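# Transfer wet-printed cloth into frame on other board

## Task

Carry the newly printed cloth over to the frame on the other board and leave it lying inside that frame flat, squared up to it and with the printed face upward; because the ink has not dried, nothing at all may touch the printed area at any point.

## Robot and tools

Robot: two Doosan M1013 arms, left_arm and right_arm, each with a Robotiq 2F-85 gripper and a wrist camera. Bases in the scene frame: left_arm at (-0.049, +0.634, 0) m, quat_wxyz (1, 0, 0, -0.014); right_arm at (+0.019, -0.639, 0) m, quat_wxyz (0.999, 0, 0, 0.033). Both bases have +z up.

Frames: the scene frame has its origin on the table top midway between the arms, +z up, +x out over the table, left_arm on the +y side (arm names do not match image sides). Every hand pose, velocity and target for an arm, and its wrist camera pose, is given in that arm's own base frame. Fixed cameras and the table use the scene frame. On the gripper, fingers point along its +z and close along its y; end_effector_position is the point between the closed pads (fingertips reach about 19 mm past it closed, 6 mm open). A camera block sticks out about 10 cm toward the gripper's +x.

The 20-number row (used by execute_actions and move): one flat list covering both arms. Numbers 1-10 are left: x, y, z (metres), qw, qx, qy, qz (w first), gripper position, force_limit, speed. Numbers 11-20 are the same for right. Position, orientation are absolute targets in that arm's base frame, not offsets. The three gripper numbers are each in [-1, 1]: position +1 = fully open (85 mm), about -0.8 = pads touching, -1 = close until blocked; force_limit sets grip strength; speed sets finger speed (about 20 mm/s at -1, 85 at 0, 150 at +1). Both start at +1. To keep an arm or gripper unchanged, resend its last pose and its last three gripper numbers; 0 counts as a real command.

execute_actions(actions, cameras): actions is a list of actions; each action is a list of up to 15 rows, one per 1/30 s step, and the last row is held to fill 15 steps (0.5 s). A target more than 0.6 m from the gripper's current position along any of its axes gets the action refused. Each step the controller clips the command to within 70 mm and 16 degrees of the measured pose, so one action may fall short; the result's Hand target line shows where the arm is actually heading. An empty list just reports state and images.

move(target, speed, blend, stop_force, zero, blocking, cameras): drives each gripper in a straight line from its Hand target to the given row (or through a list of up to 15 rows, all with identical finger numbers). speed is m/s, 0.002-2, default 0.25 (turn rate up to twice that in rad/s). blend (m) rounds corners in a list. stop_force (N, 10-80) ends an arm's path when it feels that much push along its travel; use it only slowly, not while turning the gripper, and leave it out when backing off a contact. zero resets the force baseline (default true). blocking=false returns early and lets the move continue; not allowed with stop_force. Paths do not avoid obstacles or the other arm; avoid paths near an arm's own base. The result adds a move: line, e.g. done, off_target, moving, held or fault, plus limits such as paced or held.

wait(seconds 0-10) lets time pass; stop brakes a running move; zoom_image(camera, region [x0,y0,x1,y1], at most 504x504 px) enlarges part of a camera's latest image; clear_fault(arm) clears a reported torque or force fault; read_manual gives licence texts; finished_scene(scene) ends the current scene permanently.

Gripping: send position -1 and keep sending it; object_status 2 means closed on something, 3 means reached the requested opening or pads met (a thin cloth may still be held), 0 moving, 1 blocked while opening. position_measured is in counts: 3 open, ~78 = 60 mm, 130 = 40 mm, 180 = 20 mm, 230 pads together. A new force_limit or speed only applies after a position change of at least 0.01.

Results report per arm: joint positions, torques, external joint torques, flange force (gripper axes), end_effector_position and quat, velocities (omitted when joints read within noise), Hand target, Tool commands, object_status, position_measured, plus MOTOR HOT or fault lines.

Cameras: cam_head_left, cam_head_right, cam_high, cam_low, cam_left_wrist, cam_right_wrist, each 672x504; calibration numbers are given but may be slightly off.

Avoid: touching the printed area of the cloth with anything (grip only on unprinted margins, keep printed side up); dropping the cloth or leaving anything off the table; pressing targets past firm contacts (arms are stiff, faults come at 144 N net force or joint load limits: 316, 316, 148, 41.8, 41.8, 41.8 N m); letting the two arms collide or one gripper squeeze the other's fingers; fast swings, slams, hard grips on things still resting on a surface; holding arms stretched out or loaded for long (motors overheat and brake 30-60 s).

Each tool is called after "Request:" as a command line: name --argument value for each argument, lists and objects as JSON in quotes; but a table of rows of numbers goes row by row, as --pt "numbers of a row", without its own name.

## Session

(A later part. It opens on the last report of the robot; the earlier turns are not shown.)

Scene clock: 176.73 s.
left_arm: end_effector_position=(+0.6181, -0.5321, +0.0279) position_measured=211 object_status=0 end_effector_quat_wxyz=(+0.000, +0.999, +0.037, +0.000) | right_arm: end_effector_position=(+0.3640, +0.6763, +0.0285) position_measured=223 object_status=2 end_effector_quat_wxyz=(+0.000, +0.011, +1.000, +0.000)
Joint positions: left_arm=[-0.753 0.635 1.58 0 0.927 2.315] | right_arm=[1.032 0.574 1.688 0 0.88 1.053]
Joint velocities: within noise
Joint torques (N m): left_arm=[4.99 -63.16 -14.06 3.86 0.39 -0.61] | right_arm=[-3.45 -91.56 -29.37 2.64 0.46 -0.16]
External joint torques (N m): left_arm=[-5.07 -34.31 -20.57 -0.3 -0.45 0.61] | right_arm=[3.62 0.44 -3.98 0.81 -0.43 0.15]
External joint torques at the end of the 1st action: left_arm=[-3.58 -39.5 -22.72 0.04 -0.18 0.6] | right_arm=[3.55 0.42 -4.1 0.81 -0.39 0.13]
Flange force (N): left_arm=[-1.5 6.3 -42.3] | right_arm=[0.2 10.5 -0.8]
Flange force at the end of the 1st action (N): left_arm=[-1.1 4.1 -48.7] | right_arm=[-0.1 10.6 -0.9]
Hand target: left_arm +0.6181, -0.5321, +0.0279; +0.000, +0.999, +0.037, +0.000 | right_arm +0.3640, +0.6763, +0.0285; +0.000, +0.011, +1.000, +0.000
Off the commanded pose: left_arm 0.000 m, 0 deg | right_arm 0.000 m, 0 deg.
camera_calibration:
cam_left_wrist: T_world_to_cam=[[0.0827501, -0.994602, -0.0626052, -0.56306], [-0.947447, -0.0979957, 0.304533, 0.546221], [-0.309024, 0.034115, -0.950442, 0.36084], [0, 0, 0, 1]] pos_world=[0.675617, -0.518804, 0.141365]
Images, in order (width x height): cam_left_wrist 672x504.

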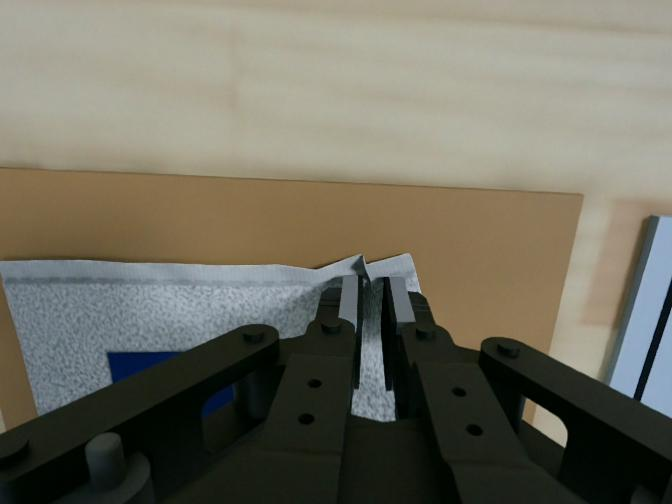

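Request:
execute_actions --actions '[[[0.6181,-0.5321,0.0279,0,0.9993,0.0365,0,-0.75,-0.5,-1,0.364,0.6763,0.0285,0,0.0105,0.9999,0,-1,-0.9,-1]],[[0.6181,-0.5321,0.0279,0,0.9993,0.0365,0,-1,-0.5,-1,0.364,0.6763,0.0285,0,0.0105,0.9999,0,-1,-0.9,-1]]]' --cameras '["cam_left_wrist"]'

Request:
zoom_image --camera "cam_left_wrist" --region '[220, 160, 520, 385]'

Scene clock: 179.40 s.
left_arm: end_effector_position=(+0.6181, -0.5321, +0.0279) position_measured=230 object_status=3 end_effector_quat_wxyz=(+0.000, +0.999, +0.037, +0.000) | right_arm: end_effector_position=(+0.3640, +0.6763, +0.0285) position_measured=223 object_status=2 end_effector_quat_wxyz=(+0.000, +0.011, +1.000, +0.000)
Joint positions: left_arm=[-0.753 0.635 1.58 0 0.927 2.315] | right_arm=[1.032 0.574 1.688 0 0.88 1.053]
Joint velocities: within noise
Joint torques (N m): left_arm=[4.81 -63.38 -15.43 3.83 -0.25 -0.56] | right_arm=[-3.42 -91.68 -29.25 2.63 0.42 -0.14]
External joint torques (N m): left_arm=[-5.08 -34.32 -19.29 -0.27 0.19 0.56] | right_arm=[3.46 0.62 -4.09 0.81 -0.39 0.14]
External joint torques at the end of the 1st action: left_arm=[-3.55 -31.45 -18.38 0.11 -0.03 0.54] | right_arm=[3.43 0.18 -4.07 0.83 -0.38 0.14]
Flange force (N): left_arm=[-3.2 4.7 -42.6] | right_arm=[-0.3 10.8 -0.7]
Flange force at the end of the 1st action (N): left_arm=[-0.9 4.3 -39.1] | right_arm=[0.0 10.3 -1.2]
Hand target: left_arm +0.6181, -0.5321, +0.0279; +0.000, +0.999, +0.037, +0.000 | right_arm +0.3640, +0.6763, +0.0285; +0.000, +0.011, +1.000, +0.000
Off the commanded pose: left_arm 0.000 m, 0 deg | right_arm 0.000 m, 0 deg.
camera_calibration:
cam_left_wrist: T_world_to_cam=[[0.0827202, -0.994598, -0.0627, -0.563025], [-0.94745, -0.0979962, 0.304524, 0.546224], [-0.309023, 0.0342149, -0.950439, 0.360891], [0, 0, 0, 1]] pos_world=[0.675617, -0.518804, 0.141365]
Images, in order (width x height): cam_left_wrist 672x504.

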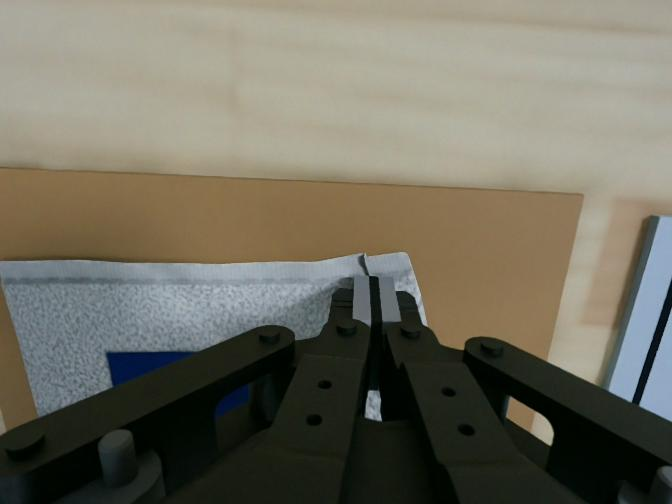

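Scaled by 1.680 from the camera's 672x504 image, which has a finer 960x720 frame.

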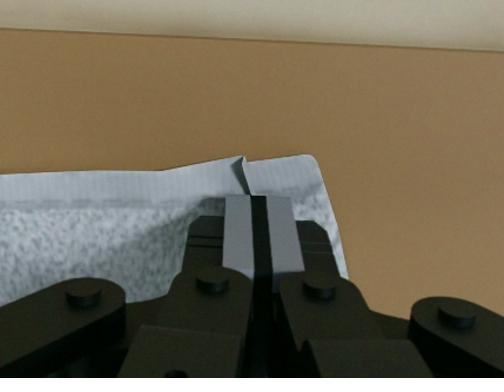

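Request:
move --target '[0.6181,-0.5321,0.045,0,0.9993,0.0365,0,-1,-0.5,-1,0.364,0.6763,0.0285,0,0.0105,0.9999,0,-1,-0.9,-1]' --speed 0.02 --cameras '["cam_left_wrist"]'

Request:
zoom_image --camera "cam_left_wrist" --region '[220, 160, 520, 385]'

Scene clock: 182.07 s.
left_arm: end_effector_position=(+0.6181, -0.5321, +0.0450) position_measured=230 object_status=3 end_effector_quat_wxyz=(+0.000, +0.999, +0.037, +0.000) | right_arm: end_effector_position=(+0.3640, +0.6763, +0.0285) position_measured=223 object_status=2 end_effector_quat_wxyz=(+0.000, +0.011, +1.000, +0.000)
Joint positions: left_arm=[-0.753 0.619 1.571 0 0.952 2.315] | right_arm=[1.032 0.574 1.688 0 0.88 1.053]
Joint velocities: within noise
Joint torques (N m): left_arm=[3.39 -96.37 -32.94 3.52 0.03 -0.58] | right_arm=[-3.25 -91.34 -29.38 2.6 0.44 -0.17]
External joint torques (N m): left_arm=[-3.45 -0.42 -2.33 0.11 -0.09 0.58] | right_arm=[3.25 0.45 -3.88 0.84 -0.4 0.17]
Flange force (N): left_arm=[0.8 5.8 -1.5] | right_arm=[-0.1 10.1 -0.8]
Hand target: left_arm +0.6181, -0.5321, +0.0450; +0.000, +0.999, +0.037, +0.000 | right_arm +0.3640, +0.6763, +0.0285; +0.000, +0.011, +1.000, +0.000
Off the commanded pose: left_arm 0.000 m, 0 deg | right_arm 0.000 m, 0 deg.
move: done
camera_calibration:
cam_left_wrist: T_world_to_cam=[[0.0827202, -0.994598, -0.0627, -0.561953], [-0.94745, -0.0979962, 0.304524, 0.541017], [-0.309023, 0.0342149, -0.950439, 0.377144], [0, 0, 0, 1]] pos_world=[0.675617, -0.518804, 0.158465]
Images, in order (width x height): cam_left_wrist 672x504.

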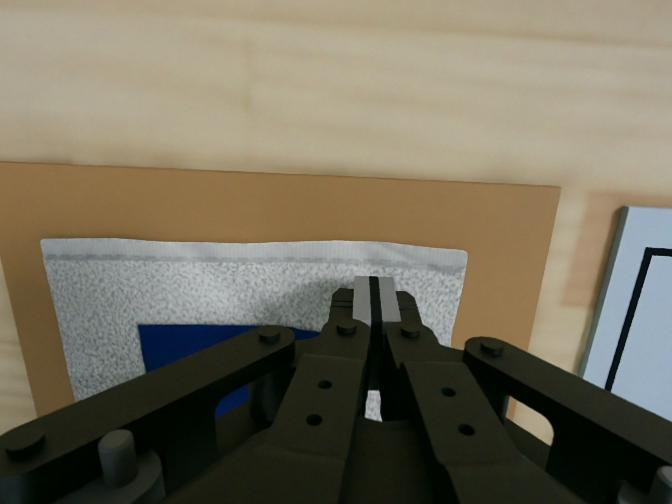

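Scaled by 1.680 from the camera's 672x504 image, which has a finer 960x720 frame.

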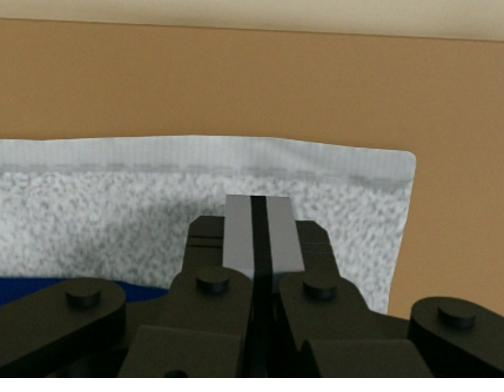

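Request:
move --pt "0.626 -0.543 0.05 0 0.9993 0.0365 0 -0.14 -0.5 -1 0.364 0.6763 0.0285 0 0.0105 0.9999 0 -1 -0.9 -1" --pt "0.626 -0.543 0.034 0 0.9993 0.0365 0 -0.14 -0.5 -1 0.364 0.6763 0.0285 0 0.0105 0.9999 0 -1 -0.9 -1" --speed 0.04 --cameras '["cam_left_wrist"]'

Request:
move --target '[0.626,-0.543,0.015,0,0.9993,0.0365,0,-0.14,-0.5,-1,0.364,0.6763,0.0285,0,0.0105,0.9999,0,-1,-0.9,-1]' --speed 0.008 --stop_force 22 --cameras '["cam_left_wrist"]'

Scene clock: 189.20 s.
left_arm: end_effector_position=(+0.6260, -0.5430, +0.0340) position_measured=146 object_status=0 end_effector_quat_wxyz=(+0.000, +0.999, +0.036, +0.000) | right_arm: end_effector_position=(+0.3640, +0.6763, +0.0285) position_measured=223 object_status=2 end_effector_quat_wxyz=(+0.000, +0.011, +1.000, +0.000)
Joint positions: left_arm=[-0.756 0.646 1.546 0 0.95 2.312] | right_arm=[1.032 0.574 1.688 0 0.88 1.053]
Joint velocities: within noise
Joint torques (N m): left_arm=[3.67 -98.68 -32.98 3.5 0.07 -0.57] | right_arm=[-3.17 -91.35 -29.33 2.58 0.43 -0.16]
External joint torques (N m): left_arm=[-3.55 -0.12 -2.14 0.12 -0.12 0.57] | right_arm=[3.43 0.04 -4.09 0.88 -0.41 0.16]
Flange force (N): left_arm=[0.8 5.9 -1.0] | right_arm=[0.1 10.1 -1.3]
Hand target: left_arm +0.6260, -0.5430, +0.0340; +0.000, +0.999, +0.037, +0.000 | right_arm +0.3640, +0.6763, +0.0285; +0.000, +0.011, +1.000, +0.000
Off the commanded pose: left_arm 0.000 m, 0 deg | right_arm 0.000 m, 0 deg.
move: done
camera_calibration:
cam_left_wrist: T_world_to_cam=[[0.0827501, -0.994602, -0.0626052, -0.574173], [-0.947447, -0.0979957, 0.304533, 0.55078], [-0.309024, 0.034115, -0.950442, 0.369451], [0, 0, 0, 1]] pos_world=[0.683517, -0.529704, 0.147465]
Images, in order (width x height): cam_left_wrist 672x504.

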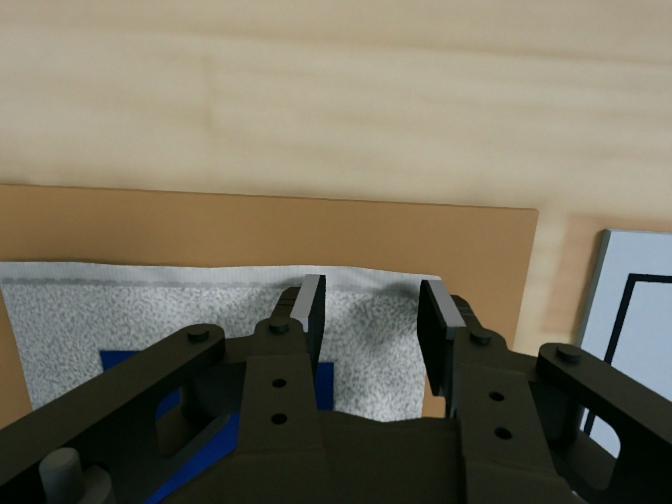

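Scene clock: 190.70 s.
left_arm: end_effector_position=(+0.6261, -0.5431, +0.0270) position_measured=146 object_status=3 end_effector_quat_wxyz=(+0.000, +0.999, +0.036, +0.000) | right_arm: end_effector_position=(+0.3640, +0.6763, +0.0285) position_measured=223 object_status=2 end_effector_quat_wxyz=(+0.000, +0.011, +1.000, +0.000)
Joint positions: left_arm=[-0.756 0.653 1.549 0 0.94 2.312] | right_arm=[1.032 0.574 1.688 0 0.88 1.053]
Joint velocities: within noise
Joint torques (N m): left_arm=[3.2 -72.67 -20.74 3.5 -0.94 -0.58] | right_arm=[-3.12 -91.43 -29.33 2.64 0.38 -0.17]
External joint torques (N m): left_arm=[-2.91 -27.19 -14.35 0.12 0.88 0.58] | right_arm=[3.09 0.46 -4.09 0.8 -0.36 0.17]
Flange force (N): left_arm=[-2.2 1.8 -33.9] | right_arm=[-0.6 10.4 -0.9]
Hand target: left_arm +0.6261, -0.5431, +0.0270; +0.000, +0.999, +0.036, +0.000 | right_arm +0.3640, +0.6763, +0.0285; +0.000, +0.011, +1.000, +0.000
Off the commanded pose: left_arm 0.012 m, 0 deg | right_arm 0.000 m, 0 deg.
move: contact (left_arm)
camera_calibration:
cam_left_wrist: T_world_to_cam=[[0.0827287, -0.994619, -0.0623578, -0.574641], [-0.947547, -0.0978889, 0.304258, 0.553076], [-0.308725, 0.033916, -0.950546, 0.362502], [0, 0, 0, 1]] pos_world=[0.683518, -0.529704, 0.140464]
Images, in order (width x height): cam_left_wrist 672x504.

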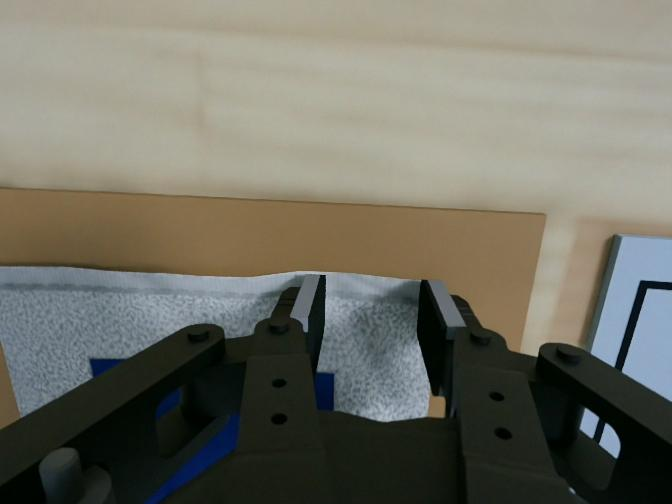

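Request:
execute_actions --actions '[[[0.6261,-0.5431,0.0271,0,0.9993,0.0365,0,-0.3,-0.5,-1,0.364,0.6763,0.0285,0,0.0105,0.9999,0,-1,-0.9,-1]],[[0.6261,-0.5431,0.0274,0,0.9993,0.0365,0,-0.45,-0.5,-1,0.364,0.6763,0.0285,0,0.0105,0.9999,0,-1,-0.9,-1]]]' --cameras '["cam_left_wrist"]'

Request:
zoom_image --camera "cam_left_wrist" --region '[220, 160, 520, 385]'

Scene clock: 196.00 s.
left_arm: end_effector_position=(+0.6261, -0.5431, +0.0275) position_measured=186 object_status=0 end_effector_quat_wxyz=(+0.000, +0.999, +0.037, +0.000) | right_arm: end_effector_position=(+0.3640, +0.6763, +0.0285) position_measured=223 object_status=2 end_effector_quat_wxyz=(+0.000, +0.011, +1.000, +0.000)
Joint positions: left_arm=[-0.756 0.652 1.548 0 0.941 2.312] | right_arm=[1.032 0.574 1.688 0 0.88 1.053]
Joint velocities: within noise
Joint torques (N m): left_arm=[3.7 -48.04 -6.08 3.6 0.13 -0.57] | right_arm=[-3.27 -91.52 -29.4 2.63 0.39 -0.2]
External joint torques (N m): left_arm=[-3.71 -51.46 -28.9 -0.01 -0.19 0.57] | right_arm=[3.06 0.59 -3.88 0.8 -0.36 0.2]
External joint torques at the end of the 1st action: left_arm=[-5.5 -44.04 -25.04 -0.48 -0.16 0.6] | right_arm=[3.57 0.13 -4.02 0.82 -0.36 0.18]
Flange force (N): left_arm=[-1.5 3.8 -62.3] | right_arm=[-0.4 10.1 -0.7]
Flange force at the end of the 1st action (N): left_arm=[-2.8 5.6 -53.4] | right_arm=[0.2 10.2 -1.2]
Hand target: left_arm +0.6261, -0.5431, +0.0274; +0.000, +0.999, +0.037, +0.000 | right_arm +0.3640, +0.6763, +0.0285; +0.000, +0.011, +1.000, +0.000
Off the commanded pose: left_arm 0.000 m, 0 deg | right_arm 0.000 m, 0 deg.
camera_calibration:
cam_left_wrist: T_world_to_cam=[[0.082759, -0.994602, -0.0625992, -0.574695], [-0.947476, -0.0979991, 0.304443, 0.552875], [-0.308934, 0.0341159, -0.950472, 0.36325], [0, 0, 0, 1]] pos_world=[0.683617, -0.529804, 0.140965]
Images, in order (width x height): cam_left_wrist 672x504.

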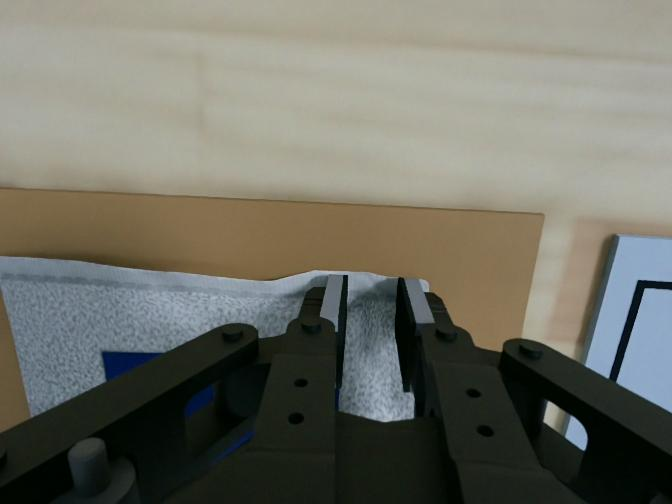

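Scaled by 1.680 from the camera's 672x504 image, which has a finer 960x720 frame.

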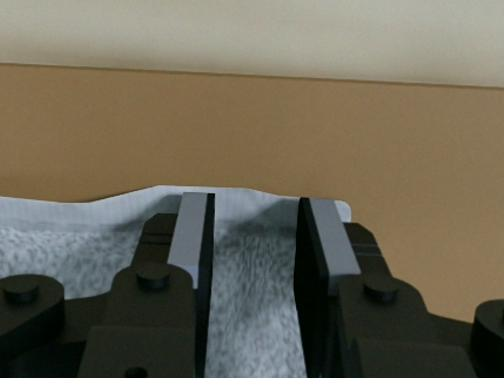

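Request:
execute_actions --actions '[[[0.6261,-0.5431,0.0276,0,0.9993,0.0365,0,-0.55,-0.5,-1,0.364,0.6763,0.0285,0,0.0105,0.9999,0,-1,-0.9,-1]],[[0.6261,-0.5431,0.0278,0,0.9993,0.0365,0,-0.65,-0.5,-1,0.364,0.6763,0.0285,0,0.0105,0.9999,0,-1,-0.9,-1]]]' --cameras '["cam_left_wrist"]'

Request:
zoom_image --camera "cam_left_wrist" --region '[220, 160, 520, 385]'

Scene clock: 199.07 s.
left_arm: end_effector_position=(+0.6261, -0.5431, +0.0278) position_measured=211 object_status=0 end_effector_quat_wxyz=(+0.000, +0.999, +0.037, +0.000) | right_arm: end_effector_position=(+0.3640, +0.6763, +0.0285) position_measured=223 object_status=2 end_effector_quat_wxyz=(+0.000, +0.011, +1.000, +0.000)
Joint positions: left_arm=[-0.756 0.652 1.548 0 0.941 2.312] | right_arm=[1.032 0.574 1.688 0 0.88 1.053]
Joint velocities: within noise
Joint torques (N m): left_arm=[3.13 -59.15 -11.6 3.35 0.27 -0.58] | right_arm=[-3.45 -91.5 -29.48 2.64 0.43 -0.16]
External joint torques (N m): left_arm=[-3.28 -39.96 -23.35 0.25 -0.33 0.58] | right_arm=[3.5 0.47 -3.86 0.81 -0.4 0.16]
External joint torques at the end of the 1st action: left_arm=[-2.39 -51.67 -28.75 0.44 -0.08 0.56] | right_arm=[3.22 0.38 -4.01 0.82 -0.38 0.16]
Flange force (N): left_arm=[0.0 4.6 -48.5] | right_arm=[0.1 10.2 -0.8]
Flange force at the end of the 1st action (N): left_arm=[-0.7 2.4 -62.6] | right_arm=[-0.3 10.2 -0.9]
Hand target: left_arm +0.6261, -0.5431, +0.0278; +0.000, +0.999, +0.037, +0.000 | right_arm +0.3640, +0.6763, +0.0285; +0.000, +0.011, +1.000, +0.000
Off the commanded pose: left_arm 0.000 m, 0 deg | right_arm 0.000 m, 0 deg.
camera_calibration:
cam_left_wrist: T_world_to_cam=[[0.0827202, -0.994598, -0.0627, -0.574633], [-0.94745, -0.0979962, 0.304524, 0.552756], [-0.309023, 0.0342149, -0.950439, 0.363645], [0, 0, 0, 1]] pos_world=[0.683617, -0.529804, 0.141265]
Images, in order (width x height): cam_left_wrist 672x504.

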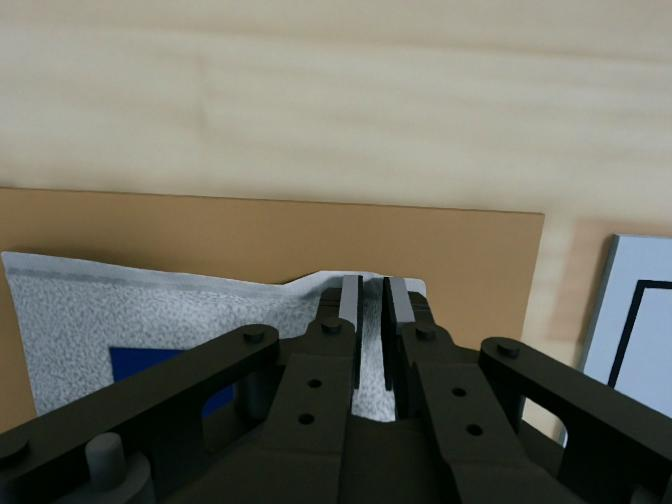

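Scaled by 1.680 from the camera's 672x504 image, which has a finer 960x720 frame.

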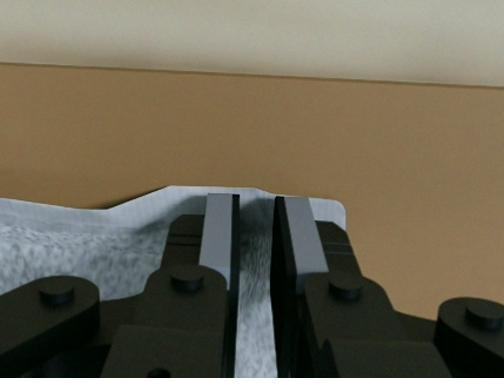

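Request:
move --pt "0.6261 -0.5431 0.05 0 0.9993 0.0365 0 -0.65 -0.5 -1 0.364 0.6763 0.0285 0 0.0105 0.9999 0 -1 -0.9 -1" --pt "0.616 -0.546 0.05 -0.02616 0.99896 0.0365 0.00096 -0.16 -0.9 -1 0.364 0.6763 0.0285 0 0.0105 0.9999 0 -1 -0.9 -1" --speed 0.08 --cameras '["cam_left_wrist"]'

Request:
zoom_image --camera "cam_left_wrist" --region '[220, 160, 520, 385]'

Scene clock: 208.53 s.
left_arm: end_effector_position=(+0.6160, -0.5460, +0.0500) position_measured=149 object_status=0 end_effector_quat_wxyz=(-0.026, +0.999, +0.036, +0.001) | right_arm: end_effector_position=(+0.3640, +0.6763, +0.0285) position_measured=223 object_status=2 end_effector_quat_wxyz=(+0.000, +0.011, +1.000, +0.000)
Joint positions: left_arm=[-0.78 0.638 1.527 0.044 1.015 2.265] | right_arm=[1.032 0.574 1.688 0 0.88 1.053]
Joint velocities: within noise
Joint torques (N m): left_arm=[3.28 -98.71 -33.48 3.67 0.16 -0.58] | right_arm=[-3.16 -91.72 -29.35 2.65 0.4 -0.13]
External joint torques (N m): left_arm=[-3.39 0.11 -2.29 0.09 -0.11 0.58] | right_arm=[3.24 0.66 -3.92 0.79 -0.36 0.13]
Flange force (N): left_arm=[1.3 6.2 -1.3] | right_arm=[-0.4 10.4 -0.6]
Hand target: left_arm +0.6160, -0.5460, +0.0500; -0.026, +0.999, +0.037, +0.001 | right_arm +0.3640, +0.6763, +0.0285; +0.000, +0.011, +1.000, +0.000
Off the commanded pose: left_arm 0.000 m, 0 deg | right_arm 0.000 m, 0 deg.
move: done
camera_calibration:
cam_left_wrist: T_world_to_cam=[[0.0827284, -0.98996, -0.114612, -0.570135], [-0.947482, -0.113782, 0.298884, 0.527838], [-0.308924, 0.0838664, -0.947382, 0.408626], [0, 0, 0, 1]] pos_world=[0.673518, -0.538622, 0.164019]
Images, in order (width x height): cam_left_wrist 672x504.

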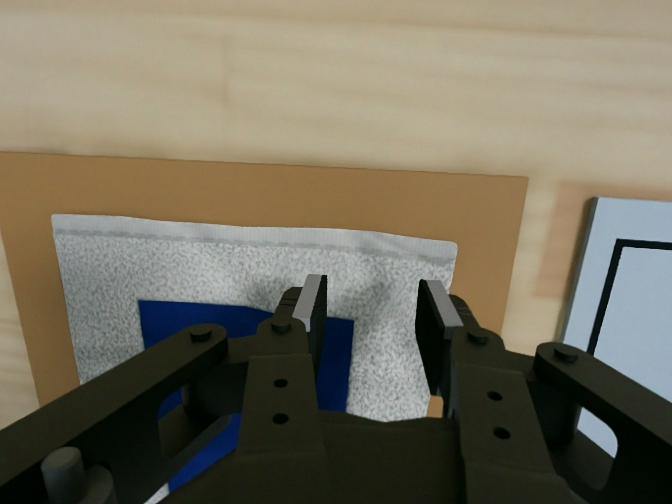

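Scaled by 1.680 from the camera's 672x504 image, which has a finer 960x720 frame.

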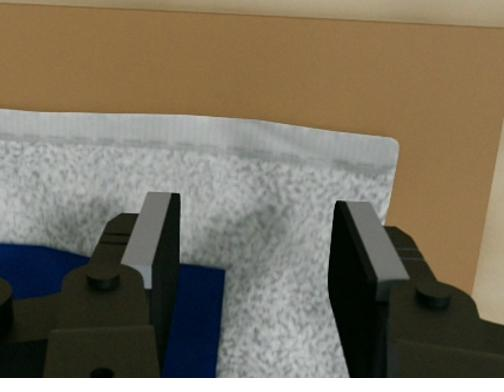

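Request:
move --pt "0.6165 -0.5615 0.05 -0.02616 0.99896 0.0365 0.00096 -0.16 -0.9 -1 0.364 0.6763 0.0285 0 0.0105 0.9999 0 -1 -0.9 -1" --pt "0.6165 -0.5615 0.036 -0.02616 0.99896 0.0365 0.00096 -0.16 -0.9 -1 0.364 0.6763 0.0285 0 0.0105 0.9999 0 -1 -0.9 -1" --speed 0.08 --cameras '["cam_left_wrist"]'

Request:
move --target '[0.6165,-0.5615,0.015,-0.02616,0.99896,0.0365,0.00096,-0.16,-0.9,-1,0.364,0.6763,0.0285,0,0.0105,0.9999,0,-1,-0.9,-1]' --speed 0.006 --stop_force 10 --cameras '["cam_left_wrist"]'

Request:
zoom_image --camera "cam_left_wrist" --region '[220, 160, 520, 385]'

Scene clock: 212.40 s.
left_arm: end_effector_position=(+0.6165, -0.5615, +0.0360) position_measured=149 object_status=3 end_effector_quat_wxyz=(-0.026, +0.999, +0.037, +0.001) | right_arm: end_effector_position=(+0.3640, +0.6763, +0.0285) position_measured=223 object_status=2 end_effector_quat_wxyz=(+0.000, +0.011, +1.000, +0.000)
Joint positions: left_arm=[-0.793 0.665 1.507 0.043 1.007 2.252] | right_arm=[1.032 0.574 1.688 0 0.88 1.053]
Joint velocities: within noise
Joint torques (N m): left_arm=[3.56 -100.88 -33.38 3.7 0.1 -0.57] | right_arm=[-3.51 -91.38 -29.31 2.63 0.38 -0.19]
External joint torques (N m): left_arm=[-3.49 0.37 -2.12 0.03 -0.05 0.56] | right_arm=[3.49 0.42 -4.04 0.82 -0.35 0.19]
Flange force (N): left_arm=[1.2 6.4 -1.0] | right_arm=[0.0 10.6 -1.0]
Hand target: left_arm +0.6165, -0.5615, +0.0360; -0.026, +0.999, +0.037, +0.001 | right_arm +0.3640, +0.6763, +0.0285; +0.000, +0.011, +1.000, +0.000
Off the commanded pose: left_arm 0.000 m, 0 deg | right_arm 0.000 m, 0 deg.
move: done
camera_calibration:
cam_left_wrist: T_world_to_cam=[[0.0827553, -0.989967, -0.114526, -0.587149], [-0.947449, -0.113789, 0.298985, 0.530661], [-0.309017, 0.0837646, -0.94736, 0.396915], [0, 0, 0, 1]] pos_world=[0.674017, -0.554122, 0.150119]
Images, in order (width x height): cam_left_wrist 672x504.

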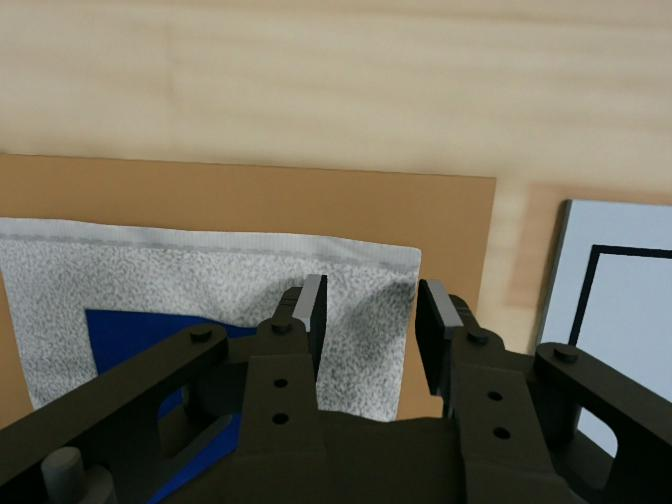

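Scene clock: 214.40 s.
left_arm: end_effector_position=(+0.6166, -0.5616, +0.0276) position_measured=149 object_status=3 end_effector_quat_wxyz=(-0.026, +0.999, +0.036, +0.001) | right_arm: end_effector_position=(+0.3640, +0.6763, +0.0285) position_measured=223 object_status=2 end_effector_quat_wxyz=(+0.000, +0.011, +1.000, +0.000)
Joint positions: left_arm=[-0.793 0.673 1.512 0.044 0.995 2.251] | right_arm=[1.032 0.574 1.688 0 0.88 1.053]
Joint velocities: within noise
Joint torques (N m): left_arm=[4.36 -89 -26.5 3.91 0.44 -0.6] | right_arm=[-3.23 -91.57 -29.35 2.61 0.42 -0.14]
External joint torques (N m): left_arm=[-4.54 -12.43 -8.9 -0.19 -0.39 0.59] | right_arm=[2.91 0.62 -4.01 0.83 -0.39 0.14]
Flange force (N): left_arm=[-0.2 5.8 -15.6] | right_arm=[-0.8 10.3 -0.7]
Hand target: left_arm +0.6165, -0.5616, +0.0276; -0.026, +0.999, +0.037, +0.001 | right_arm +0.3640, +0.6763, +0.0285; +0.000, +0.011, +1.000, +0.000
Off the commanded pose: left_arm 0.013 m, 0 deg | right_arm 0.000 m, 0 deg.
move: contact (left_arm)
camera_calibration:
cam_left_wrist: T_world_to_cam=[[0.0827924, -0.989977, -0.114416, -0.588268], [-0.947504, -0.113776, 0.298816, 0.53326], [-0.308838, 0.0836703, -0.947427, 0.388707], [0, 0, 0, 1]] pos_world=[0.674018, -0.554222, 0.141618]
Images, in order (width x height): cam_left_wrist 672x504.

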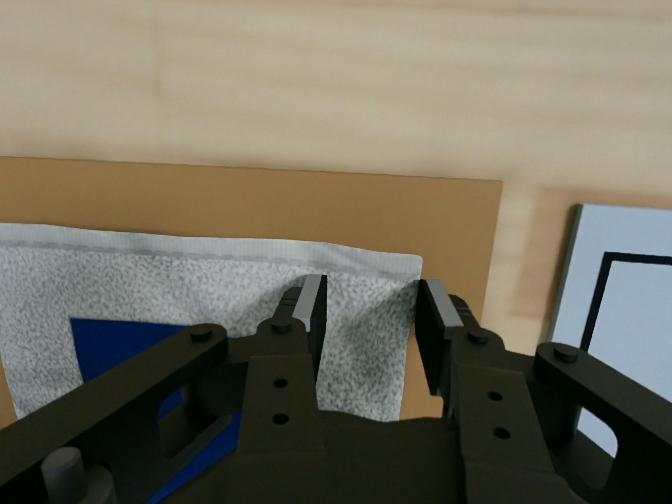

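Scaled by 1.680 from the camera's 672x504 image, which has a finer 960x720 frame.

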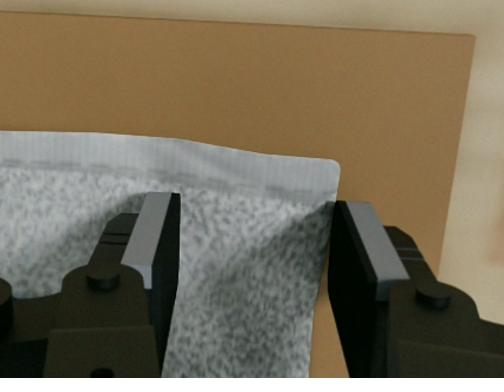

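Request:
execute_actions --actions '[[[0.6165,-0.5616,0.0276,-0.02616,0.99896,0.0365,0.00096,-0.3,-0.9,-1,0.364,0.6763,0.0285,0,0.0105,0.9999,0,-1,-0.9,-1]],[[0.6165,-0.5616,0.0276,-0.02616,0.99896,0.0365,0.00096,-0.42,-0.9,-1,0.364,0.6763,0.0285,0,0.0105,0.9999,0,-1,-0.9,-1]]]' --cameras '["cam_left_wrist"]'

Request:
zoom_image --camera "cam_left_wrist" --region '[220, 160, 520, 385]'

Scene clock: 217.10 s.
left_arm: end_effector_position=(+0.6165, -0.5616, +0.0276) position_measured=182 object_status=0 end_effector_quat_wxyz=(-0.026, +0.999, +0.036, +0.001) | right_arm: end_effector_position=(+0.3640, +0.6763, +0.0285) position_measured=223 object_status=2 end_effector_quat_wxyz=(+0.000, +0.011, +1.000, +0.000)
Joint positions: left_arm=[-0.793 0.673 1.511 0.044 0.995 2.251] | right_arm=[1.032 0.574 1.688 0 0.88 1.053]
Joint velocities: within noise
Joint torques (N m): left_arm=[10.67 -63.08 -8.61 5.58 2.89 -0.6] | right_arm=[-3.33 -91.48 -29.34 2.61 0.41 -0.2]
External joint torques (N m): left_arm=[-10.83 -38.38 -26.8 -1.86 -2.84 0.6] | right_arm=[3.14 0.37 -4.04 0.83 -0.39 0.2]
External joint torques at the end of the 1st action: left_arm=[-8.98 -25.49 -19.01 -1.57 -2.21 0.62] | right_arm=[3.75 0.59 -4 0.82 -0.38 0.17]
Flange force (N): left_arm=[-1.2 14.0 -45.3] | right_arm=[-0.4 10.2 -1.0]
Flange force at the end of the 1st action (N): left_arm=[-0.4 12.4 -30.4] | right_arm=[0.2 10.8 -0.7]
Hand target: left_arm +0.6165, -0.5616, +0.0276; -0.026, +0.999, +0.037, +0.001 | right_arm +0.3640, +0.6763, +0.0285; +0.000, +0.011, +1.000, +0.000
Off the commanded pose: left_arm 0.000 m, 0 deg | right_arm 0.000 m, 0 deg.
camera_calibration:
cam_left_wrist: T_world_to_cam=[[0.0827284, -0.98996, -0.114612, -0.588167], [-0.947482, -0.113782, 0.298884, 0.533107], [-0.308924, 0.0838664, -0.947382, 0.388932], [0, 0, 0, 1]] pos_world=[0.673918, -0.554222, 0.141719]
Images, in order (width x height): cam_left_wrist 672x504.

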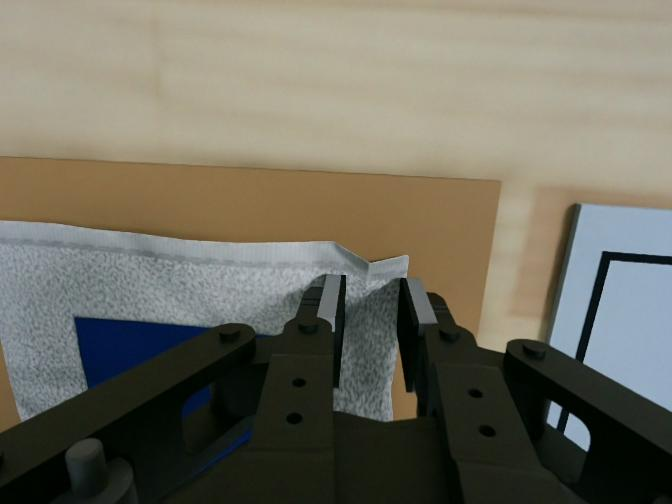

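Scaled by 1.680 from the camera's 672x504 image, which has a finer 960x720 frame.

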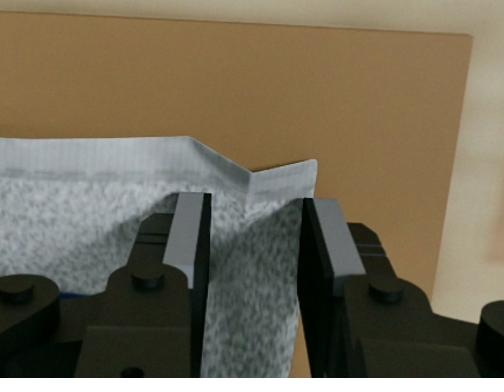

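Request:
execute_actions --actions '[[[0.6165,-0.5616,0.0278,-0.02616,0.99896,0.0365,0.00096,-0.55,-0.9,-1,0.364,0.6763,0.0285,0,0.0105,0.9999,0,-1,-0.9,-1]],[[0.6165,-0.5616,0.028,-0.02616,0.99896,0.0365,0.00096,-0.65,-0.9,-1,0.364,0.6763,0.0285,0,0.0105,0.9999,0,-1,-0.9,-1]]]' --cameras '["cam_left_wrist"]'

Request:
zoom_image --camera "cam_left_wrist" --region '[220, 160, 520, 385]'

Scene clock: 220.30 s.
left_arm: end_effector_position=(+0.6165, -0.5616, +0.0280) position_measured=211 object_status=0 end_effector_quat_wxyz=(-0.026, +0.999, +0.037, +0.001) | right_arm: end_effector_position=(+0.3640, +0.6763, +0.0285) position_measured=223 object_status=2 end_effector_quat_wxyz=(+0.000, +0.011, +1.000, +0.000)
Joint positions: left_arm=[-0.793 0.672 1.511 0.044 0.996 2.251] | right_arm=[1.032 0.574 1.688 0 0.88 1.053]
Joint velocities: within noise
Joint torques (N m): left_arm=[5.23 -69.71 -15.58 3.9 0.68 -0.61] | right_arm=[-3.15 -91.57 -29.31 2.64 0.41 -0.17]
External joint torques (N m): left_arm=[-5.33 -31.76 -19.84 -0.18 -0.63 0.6] | right_arm=[3.13 0.85 -3.92 0.8 -0.38 0.17]
External joint torques at the end of the 1st action: left_arm=[-8.59 -39.08 -26.12 -1.25 -2.2 0.56] | right_arm=[3.13 1.38 -3.77 0.86 -0.36 0.15]
Flange force (N): left_arm=[-0.2 5.8 -38.4] | right_arm=[-0.6 10.5 -0.4]
Flange force at the end of the 1st action (N): left_arm=[-0.5 10.9 -46.3] | right_arm=[-0.7 10.8 0.2]
Hand target: left_arm +0.6165, -0.5616, +0.0280; -0.026, +0.999, +0.037, +0.001 | right_arm +0.3640, +0.6763, +0.0285; +0.000, +0.011, +1.000, +0.000
Off the commanded pose: left_arm 0.000 m, 0 deg | right_arm 0.000 m, 0 deg.
camera_calibration:
cam_left_wrist: T_world_to_cam=[[0.0827255, -0.989959, -0.11462, -0.588137], [-0.947453, -0.113789, 0.298974, 0.533075], [-0.309015, 0.0838639, -0.947352, 0.389302], [0, 0, 0, 1]] pos_world=[0.674017, -0.554222, 0.142019]
Images, in order (width x height): cam_left_wrist 672x504.

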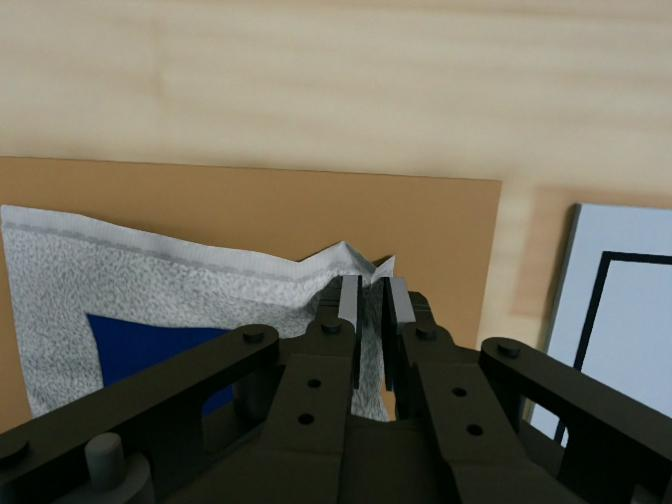

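Scaled by 1.680 from the camera's 672x504 image, which has a finer 960x720 frame.

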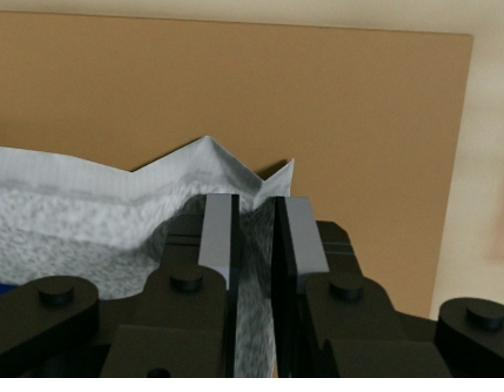

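Request:
execute_actions --actions '[[[0.6165,-0.5616,0.0282,-0.02616,0.99896,0.0365,0.00096,-1,-0.9,-1,0.364,0.6763,0.0285,0,0.0105,0.9999,0,-1,-0.9,-1]],[[0.6165,-0.5616,0.0282,-0.02616,0.99896,0.0365,0.00096,-1,-0.9,-1,0.364,0.6763,0.0285,0,0.0105,0.9999,0,-1,-0.9,-1]]]' --cameras '["cam_left_wrist"]'

Request:
zoom_image --camera "cam_left_wrist" --region '[220, 160, 520, 385]'

Scene clock: 222.80 s.
left_arm: end_effector_position=(+0.6165, -0.5616, +0.0282) position_measured=220 object_status=2 end_effector_quat_wxyz=(-0.026, +0.999, +0.037, +0.001) | right_arm: end_effector_position=(+0.3640, +0.6763, +0.0285) position_measured=223 object_status=2 end_effector_quat_wxyz=(+0.000, +0.011, +1.000, +0.000)
Joint positions: left_arm=[-0.793 0.672 1.511 0.044 0.996 2.251] | right_arm=[1.032 0.574 1.688 0 0.88 1.053]
Joint velocities: within noise
Joint torques (N m): left_arm=[3.36 -78.09 -21.46 3.31 -0.25 -0.61] | right_arm=[-3.42 -91.22 -29.46 2.62 0.42 -0.18]
External joint torques (N m): left_arm=[-3.14 -23.43 -13.93 0.41 0.31 0.61] | right_arm=[3.42 0.22 -3.87 0.81 -0.39 0.18]
External joint torques at the end of the 1st action: left_arm=[-3.31 -24.08 -14.31 0.37 0.28 0.59] | right_arm=[3.42 0.69 -3.87 0.83 -0.37 0.18]
Flange force (N): left_arm=[0.1 2.9 -29.0] | right_arm=[0.2 9.9 -1.0]
Flange force at the end of the 1st action (N): left_arm=[0.0 3.0 -29.8] | right_arm=[-0.1 10.5 -0.6]
Hand target: left_arm +0.6165, -0.5616, +0.0282; -0.026, +0.999, +0.037, +0.001 | right_arm +0.3640, +0.6763, +0.0285; +0.000, +0.011, +1.000, +0.000
Off the commanded pose: left_arm 0.000 m, 0 deg | right_arm 0.000 m, 0 deg.
camera_calibration:
cam_left_wrist: T_world_to_cam=[[0.0827255, -0.989959, -0.11462, -0.588115], [-0.947453, -0.113789, 0.298974, 0.533015], [-0.309015, 0.0838639, -0.947352, 0.389492], [0, 0, 0, 1]] pos_world=[0.674017, -0.554222, 0.142219]
Images, in order (width x height): cam_left_wrist 672x504.

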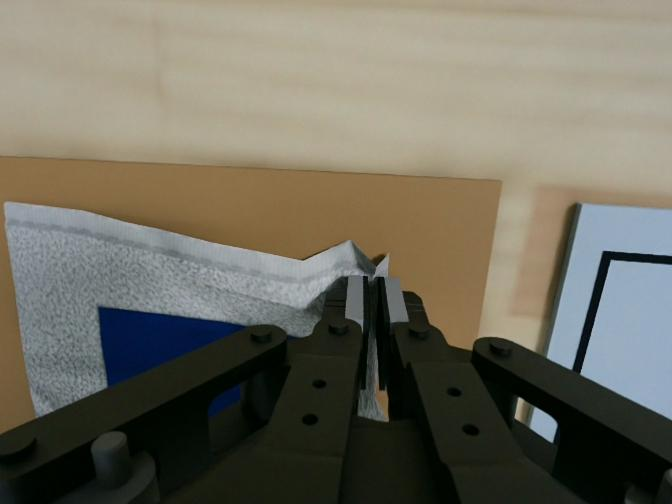

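Scaled by 1.680 from the camera's 672x504 image, which has a finer 960x720 frame.

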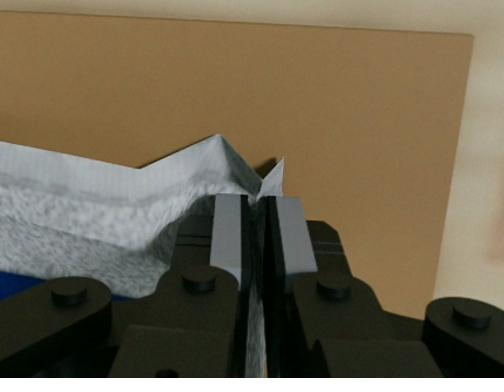

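Request:
move --pt "0.6165 -0.5616 0.06 0 0.9993 0.0365 0 -1 -0.9 -1 0.364 0.6763 0.0603 0 0.0105 0.9999 0 -1 -0.9 -1" --speed 0.06 --cameras '["cam_left_wrist","cam_right_wrist","cam_low"]'

Scene clock: 226.63 s.
left_arm: end_effector_position=(+0.6165, -0.5616, +0.0599) position_measured=224 object_status=2 end_effector_quat_wxyz=(+0.000, +0.999, +0.036, +0.000) | right_arm: end_effector_position=(+0.3640, +0.6763, +0.0603) position_measured=223 object_status=2 end_effector_quat_wxyz=(+0.000, +0.010, +1.000, +0.000)
Joint positions: left_arm=[-0.78 0.629 1.519 0 0.993 2.288] | right_arm=[1.032 0.542 1.672 0 0.928 1.053]
Joint velocities: within noise
Joint torques (N m): left_arm=[3.57 -97.96 -33.97 3.63 0.03 -0.57] | right_arm=[-2.24 -94.08 -33.35 2.94 0.12 -0.2]
External joint torques (N m): left_arm=[-3.52 -1.2 -2.43 0.12 -0.08 0.57] | right_arm=[2.12 4.61 -1.28 0.64 -0.09 0.2]
Flange force (N): left_arm=[0.2 5.3 -2.3] | right_arm=[-1.4 9.3 3.9]
Hand target: left_arm +0.6165, -0.5616, +0.0600; +0.000, +0.999, +0.037, +0.000 | right_arm +0.3640, +0.6763, +0.0603; +0.000, +0.011, +1.000, +0.000
Off the commanded pose: left_arm 0.000 m, 0 deg | right_arm 0.000 m, 0 deg.
move: done
camera_calibration:
cam_left_wrist: T_world_to_cam=[[0.0827202, -0.994598, -0.0627, -0.590212], [-0.94745, -0.0979962, 0.304524, 0.531947], [-0.309023, 0.0342149, -0.950439, 0.391884], [0, 0, 0, 1]] pos_world=[0.673917, -0.548304, 0.173465]
cam_right_wrist: T_world_to_cam=[[0.0447729, 0.997677, 0.0513407, -0.686502], [0.917598, -0.0613898, 0.39274, -0.306425], [0.39498, 0.029526, -0.918215, 0.0234765], [0, 0, 0, 1]] pos_world=[0.302639, 0.665403, 0.177147]
Images, in order (width x height): cam_low 672x504, cam_left_wrist 672x504, cam_right_wrist 672x504.

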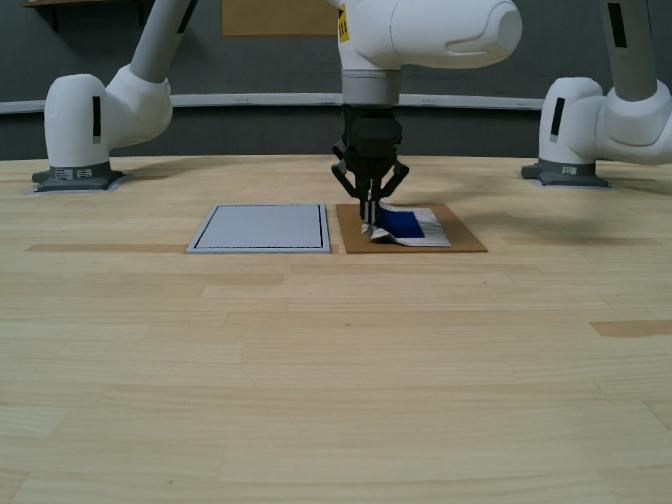

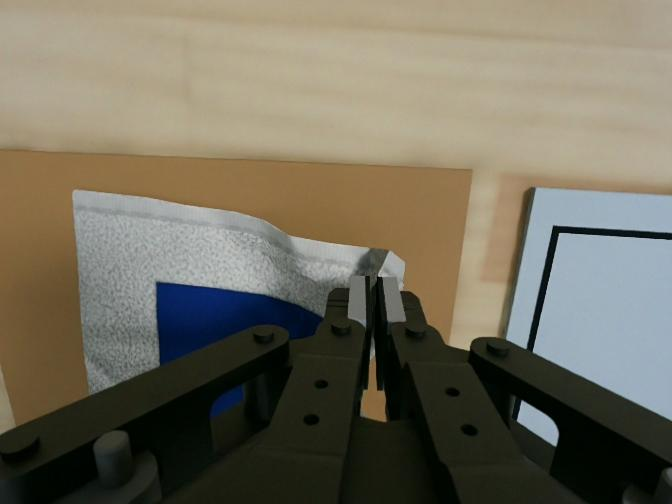

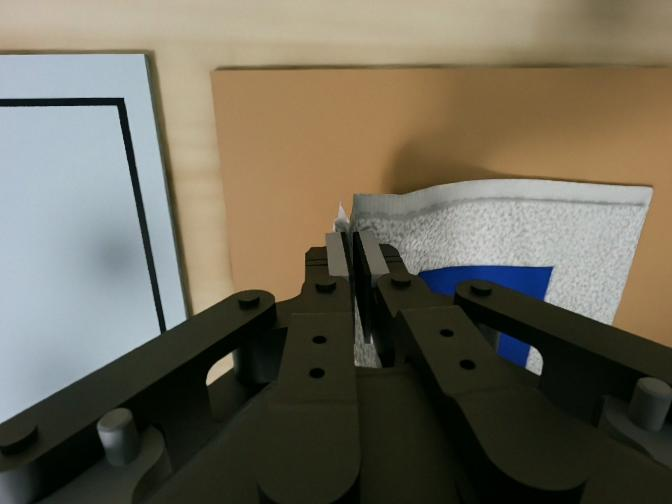

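Request:
move --pt "0.6165 -0.5616 0.24 0 0.9993 0.0365 0 -1 -0.9 -1 0.364 0.6763 0.2403 0 0.0105 0.9999 0 -1 -0.9 -1" --speed 0.12 --cameras '["cam_left_wrist","cam_right_wrist","cam_low","cam_high","cam_head_left"]'

Scene clock: 229.53 s.
left_arm: end_effector_position=(+0.6165, -0.5616, +0.2400) position_measured=224 object_status=2 end_effector_quat_wxyz=(+0.000, +0.999, +0.037, +0.000) | right_arm: end_effector_position=(+0.3640, +0.6763, +0.2403) position_measured=223 object_status=2 end_effector_quat_wxyz=(+0.000, +0.010, +1.000, +0.000)
Joint positions: left_arm=[-0.78 0.505 1.369 0 1.268 2.288] | right_arm=[1.032 0.403 1.523 0 1.216 1.053]
Joint velocities: within noise
Joint torques (N m): left_arm=[3.43 -92.35 -38.91 4.2 -0.01 -0.55] | right_arm=[-2.58 -86.86 -39.14 3.54 0.17 -0.16]
External joint torques (N m): left_arm=[-3.27 -0.78 -2.56 0.07 -0.05 0.55] | right_arm=[2.44 4.69 -1.42 0.64 -0.14 0.16]
Flange force (N): left_arm=[1.0 5.8 -3.1] | right_arm=[-1.7 10.7 1.3]
Hand target: left_arm +0.6165, -0.5616, +0.2400; +0.000, +0.999, +0.037, +0.000 | right_arm +0.3640, +0.6763, +0.2403; +0.000, +0.011, +1.000, +0.000
Off the commanded pose: left_arm 0.000 m, 0 deg | right_arm 0.000 m, 0 deg.
move: done
camera_calibration:
cam_left_wrist: T_world_to_cam=[[0.0827501, -0.994602, -0.0626052, -0.578984], [-0.947447, -0.0979957, 0.304533, 0.477192], [-0.309024, 0.034115, -0.950442, 0.563036], [0, 0, 0, 1]] pos_world=[0.674017, -0.548304, 0.353565]
cam_right_wrist: T_world_to_cam=[[0.0447729, 0.997677, 0.0513407, -0.695639], [0.917598, -0.0613898, 0.39274, -0.377032], [0.39498, 0.029526, -0.918215, 0.188798], [0, 0, 0, 1]] pos_world=[0.302539, 0.665303, 0.357147]
Images, in order (width x height): cam_head_left 672x504, cam_high 672x504, cam_low 672x504, cam_left_wrist 672x504, cam_right_wrist 672x504.

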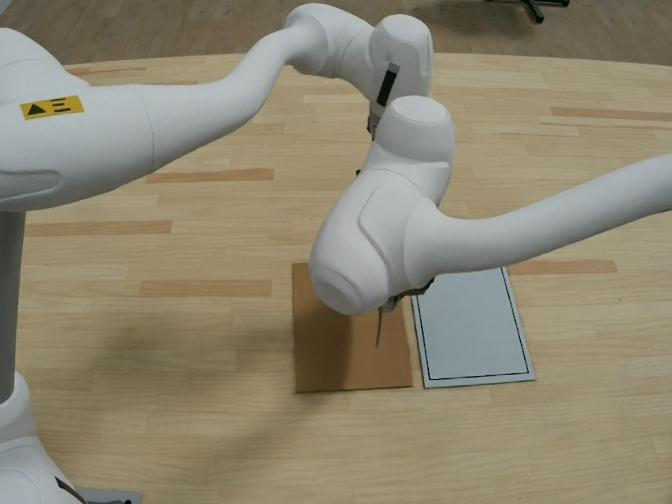

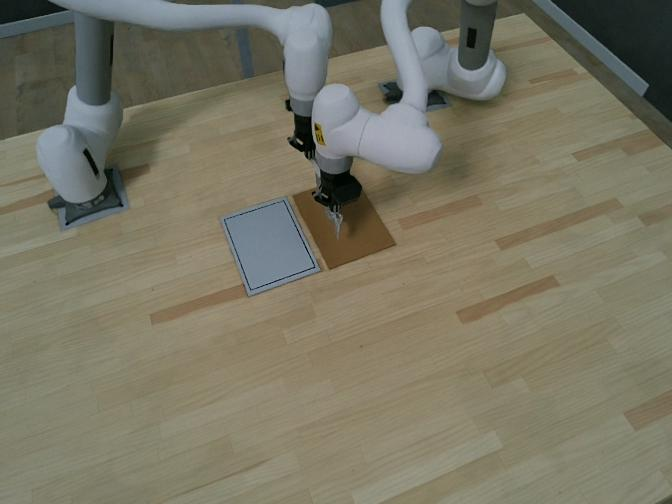

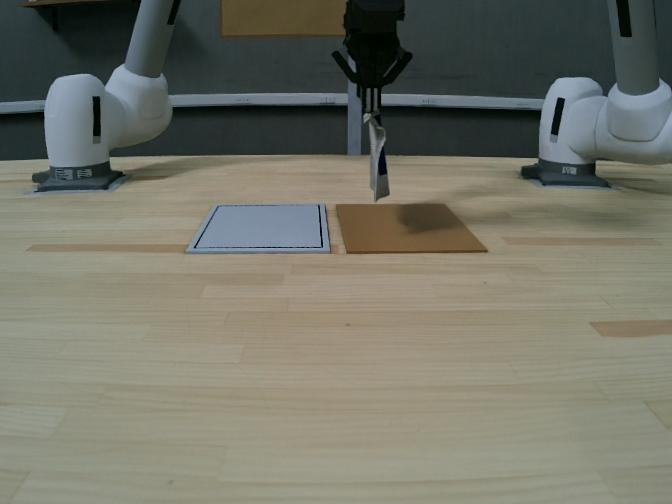

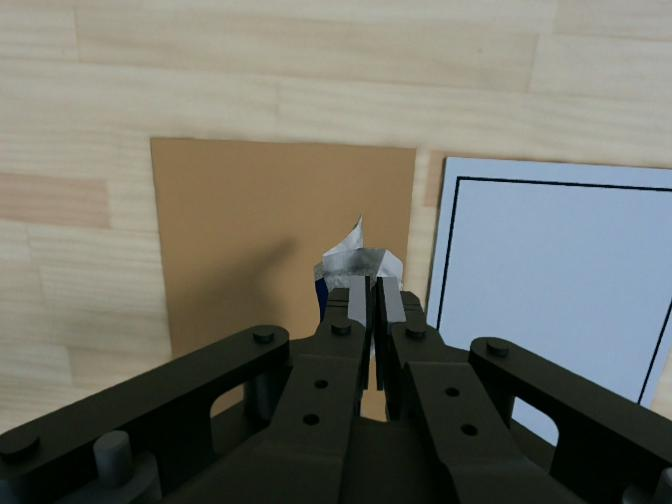

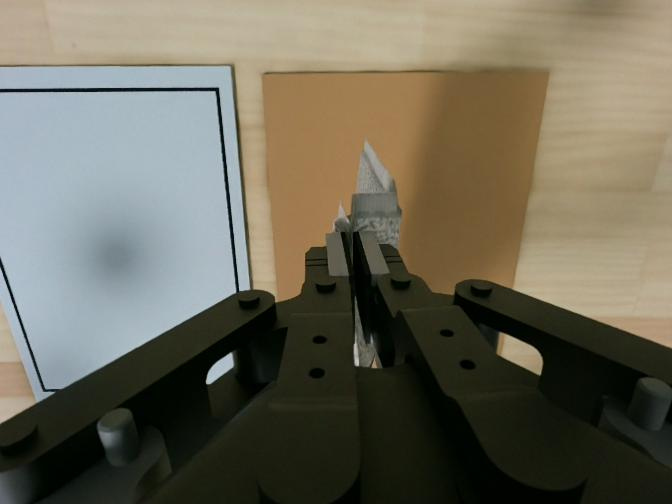

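Request:
zoom_image --camera "cam_left_wrist" --region '[372, 120, 672, 420]'

Request:
zoom_image --camera "cam_right_wrist" --region '[0, 40, 300, 400]'

Scaled by 1.680 from the camera's 672x504 image, which has a finer 960x720 frame.

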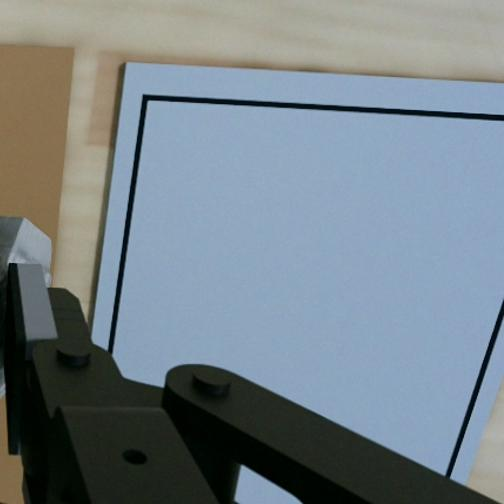

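Scaled by 1.400 from the camera's 672x504 image, which has a finer 960x720 frame.

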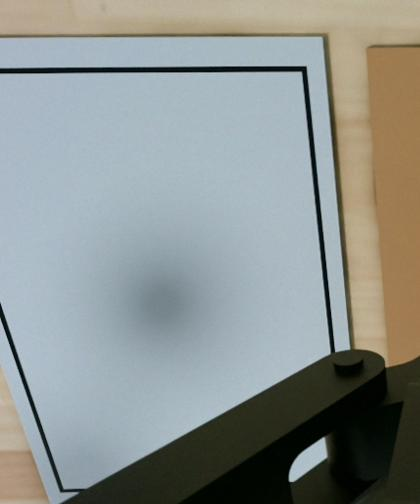

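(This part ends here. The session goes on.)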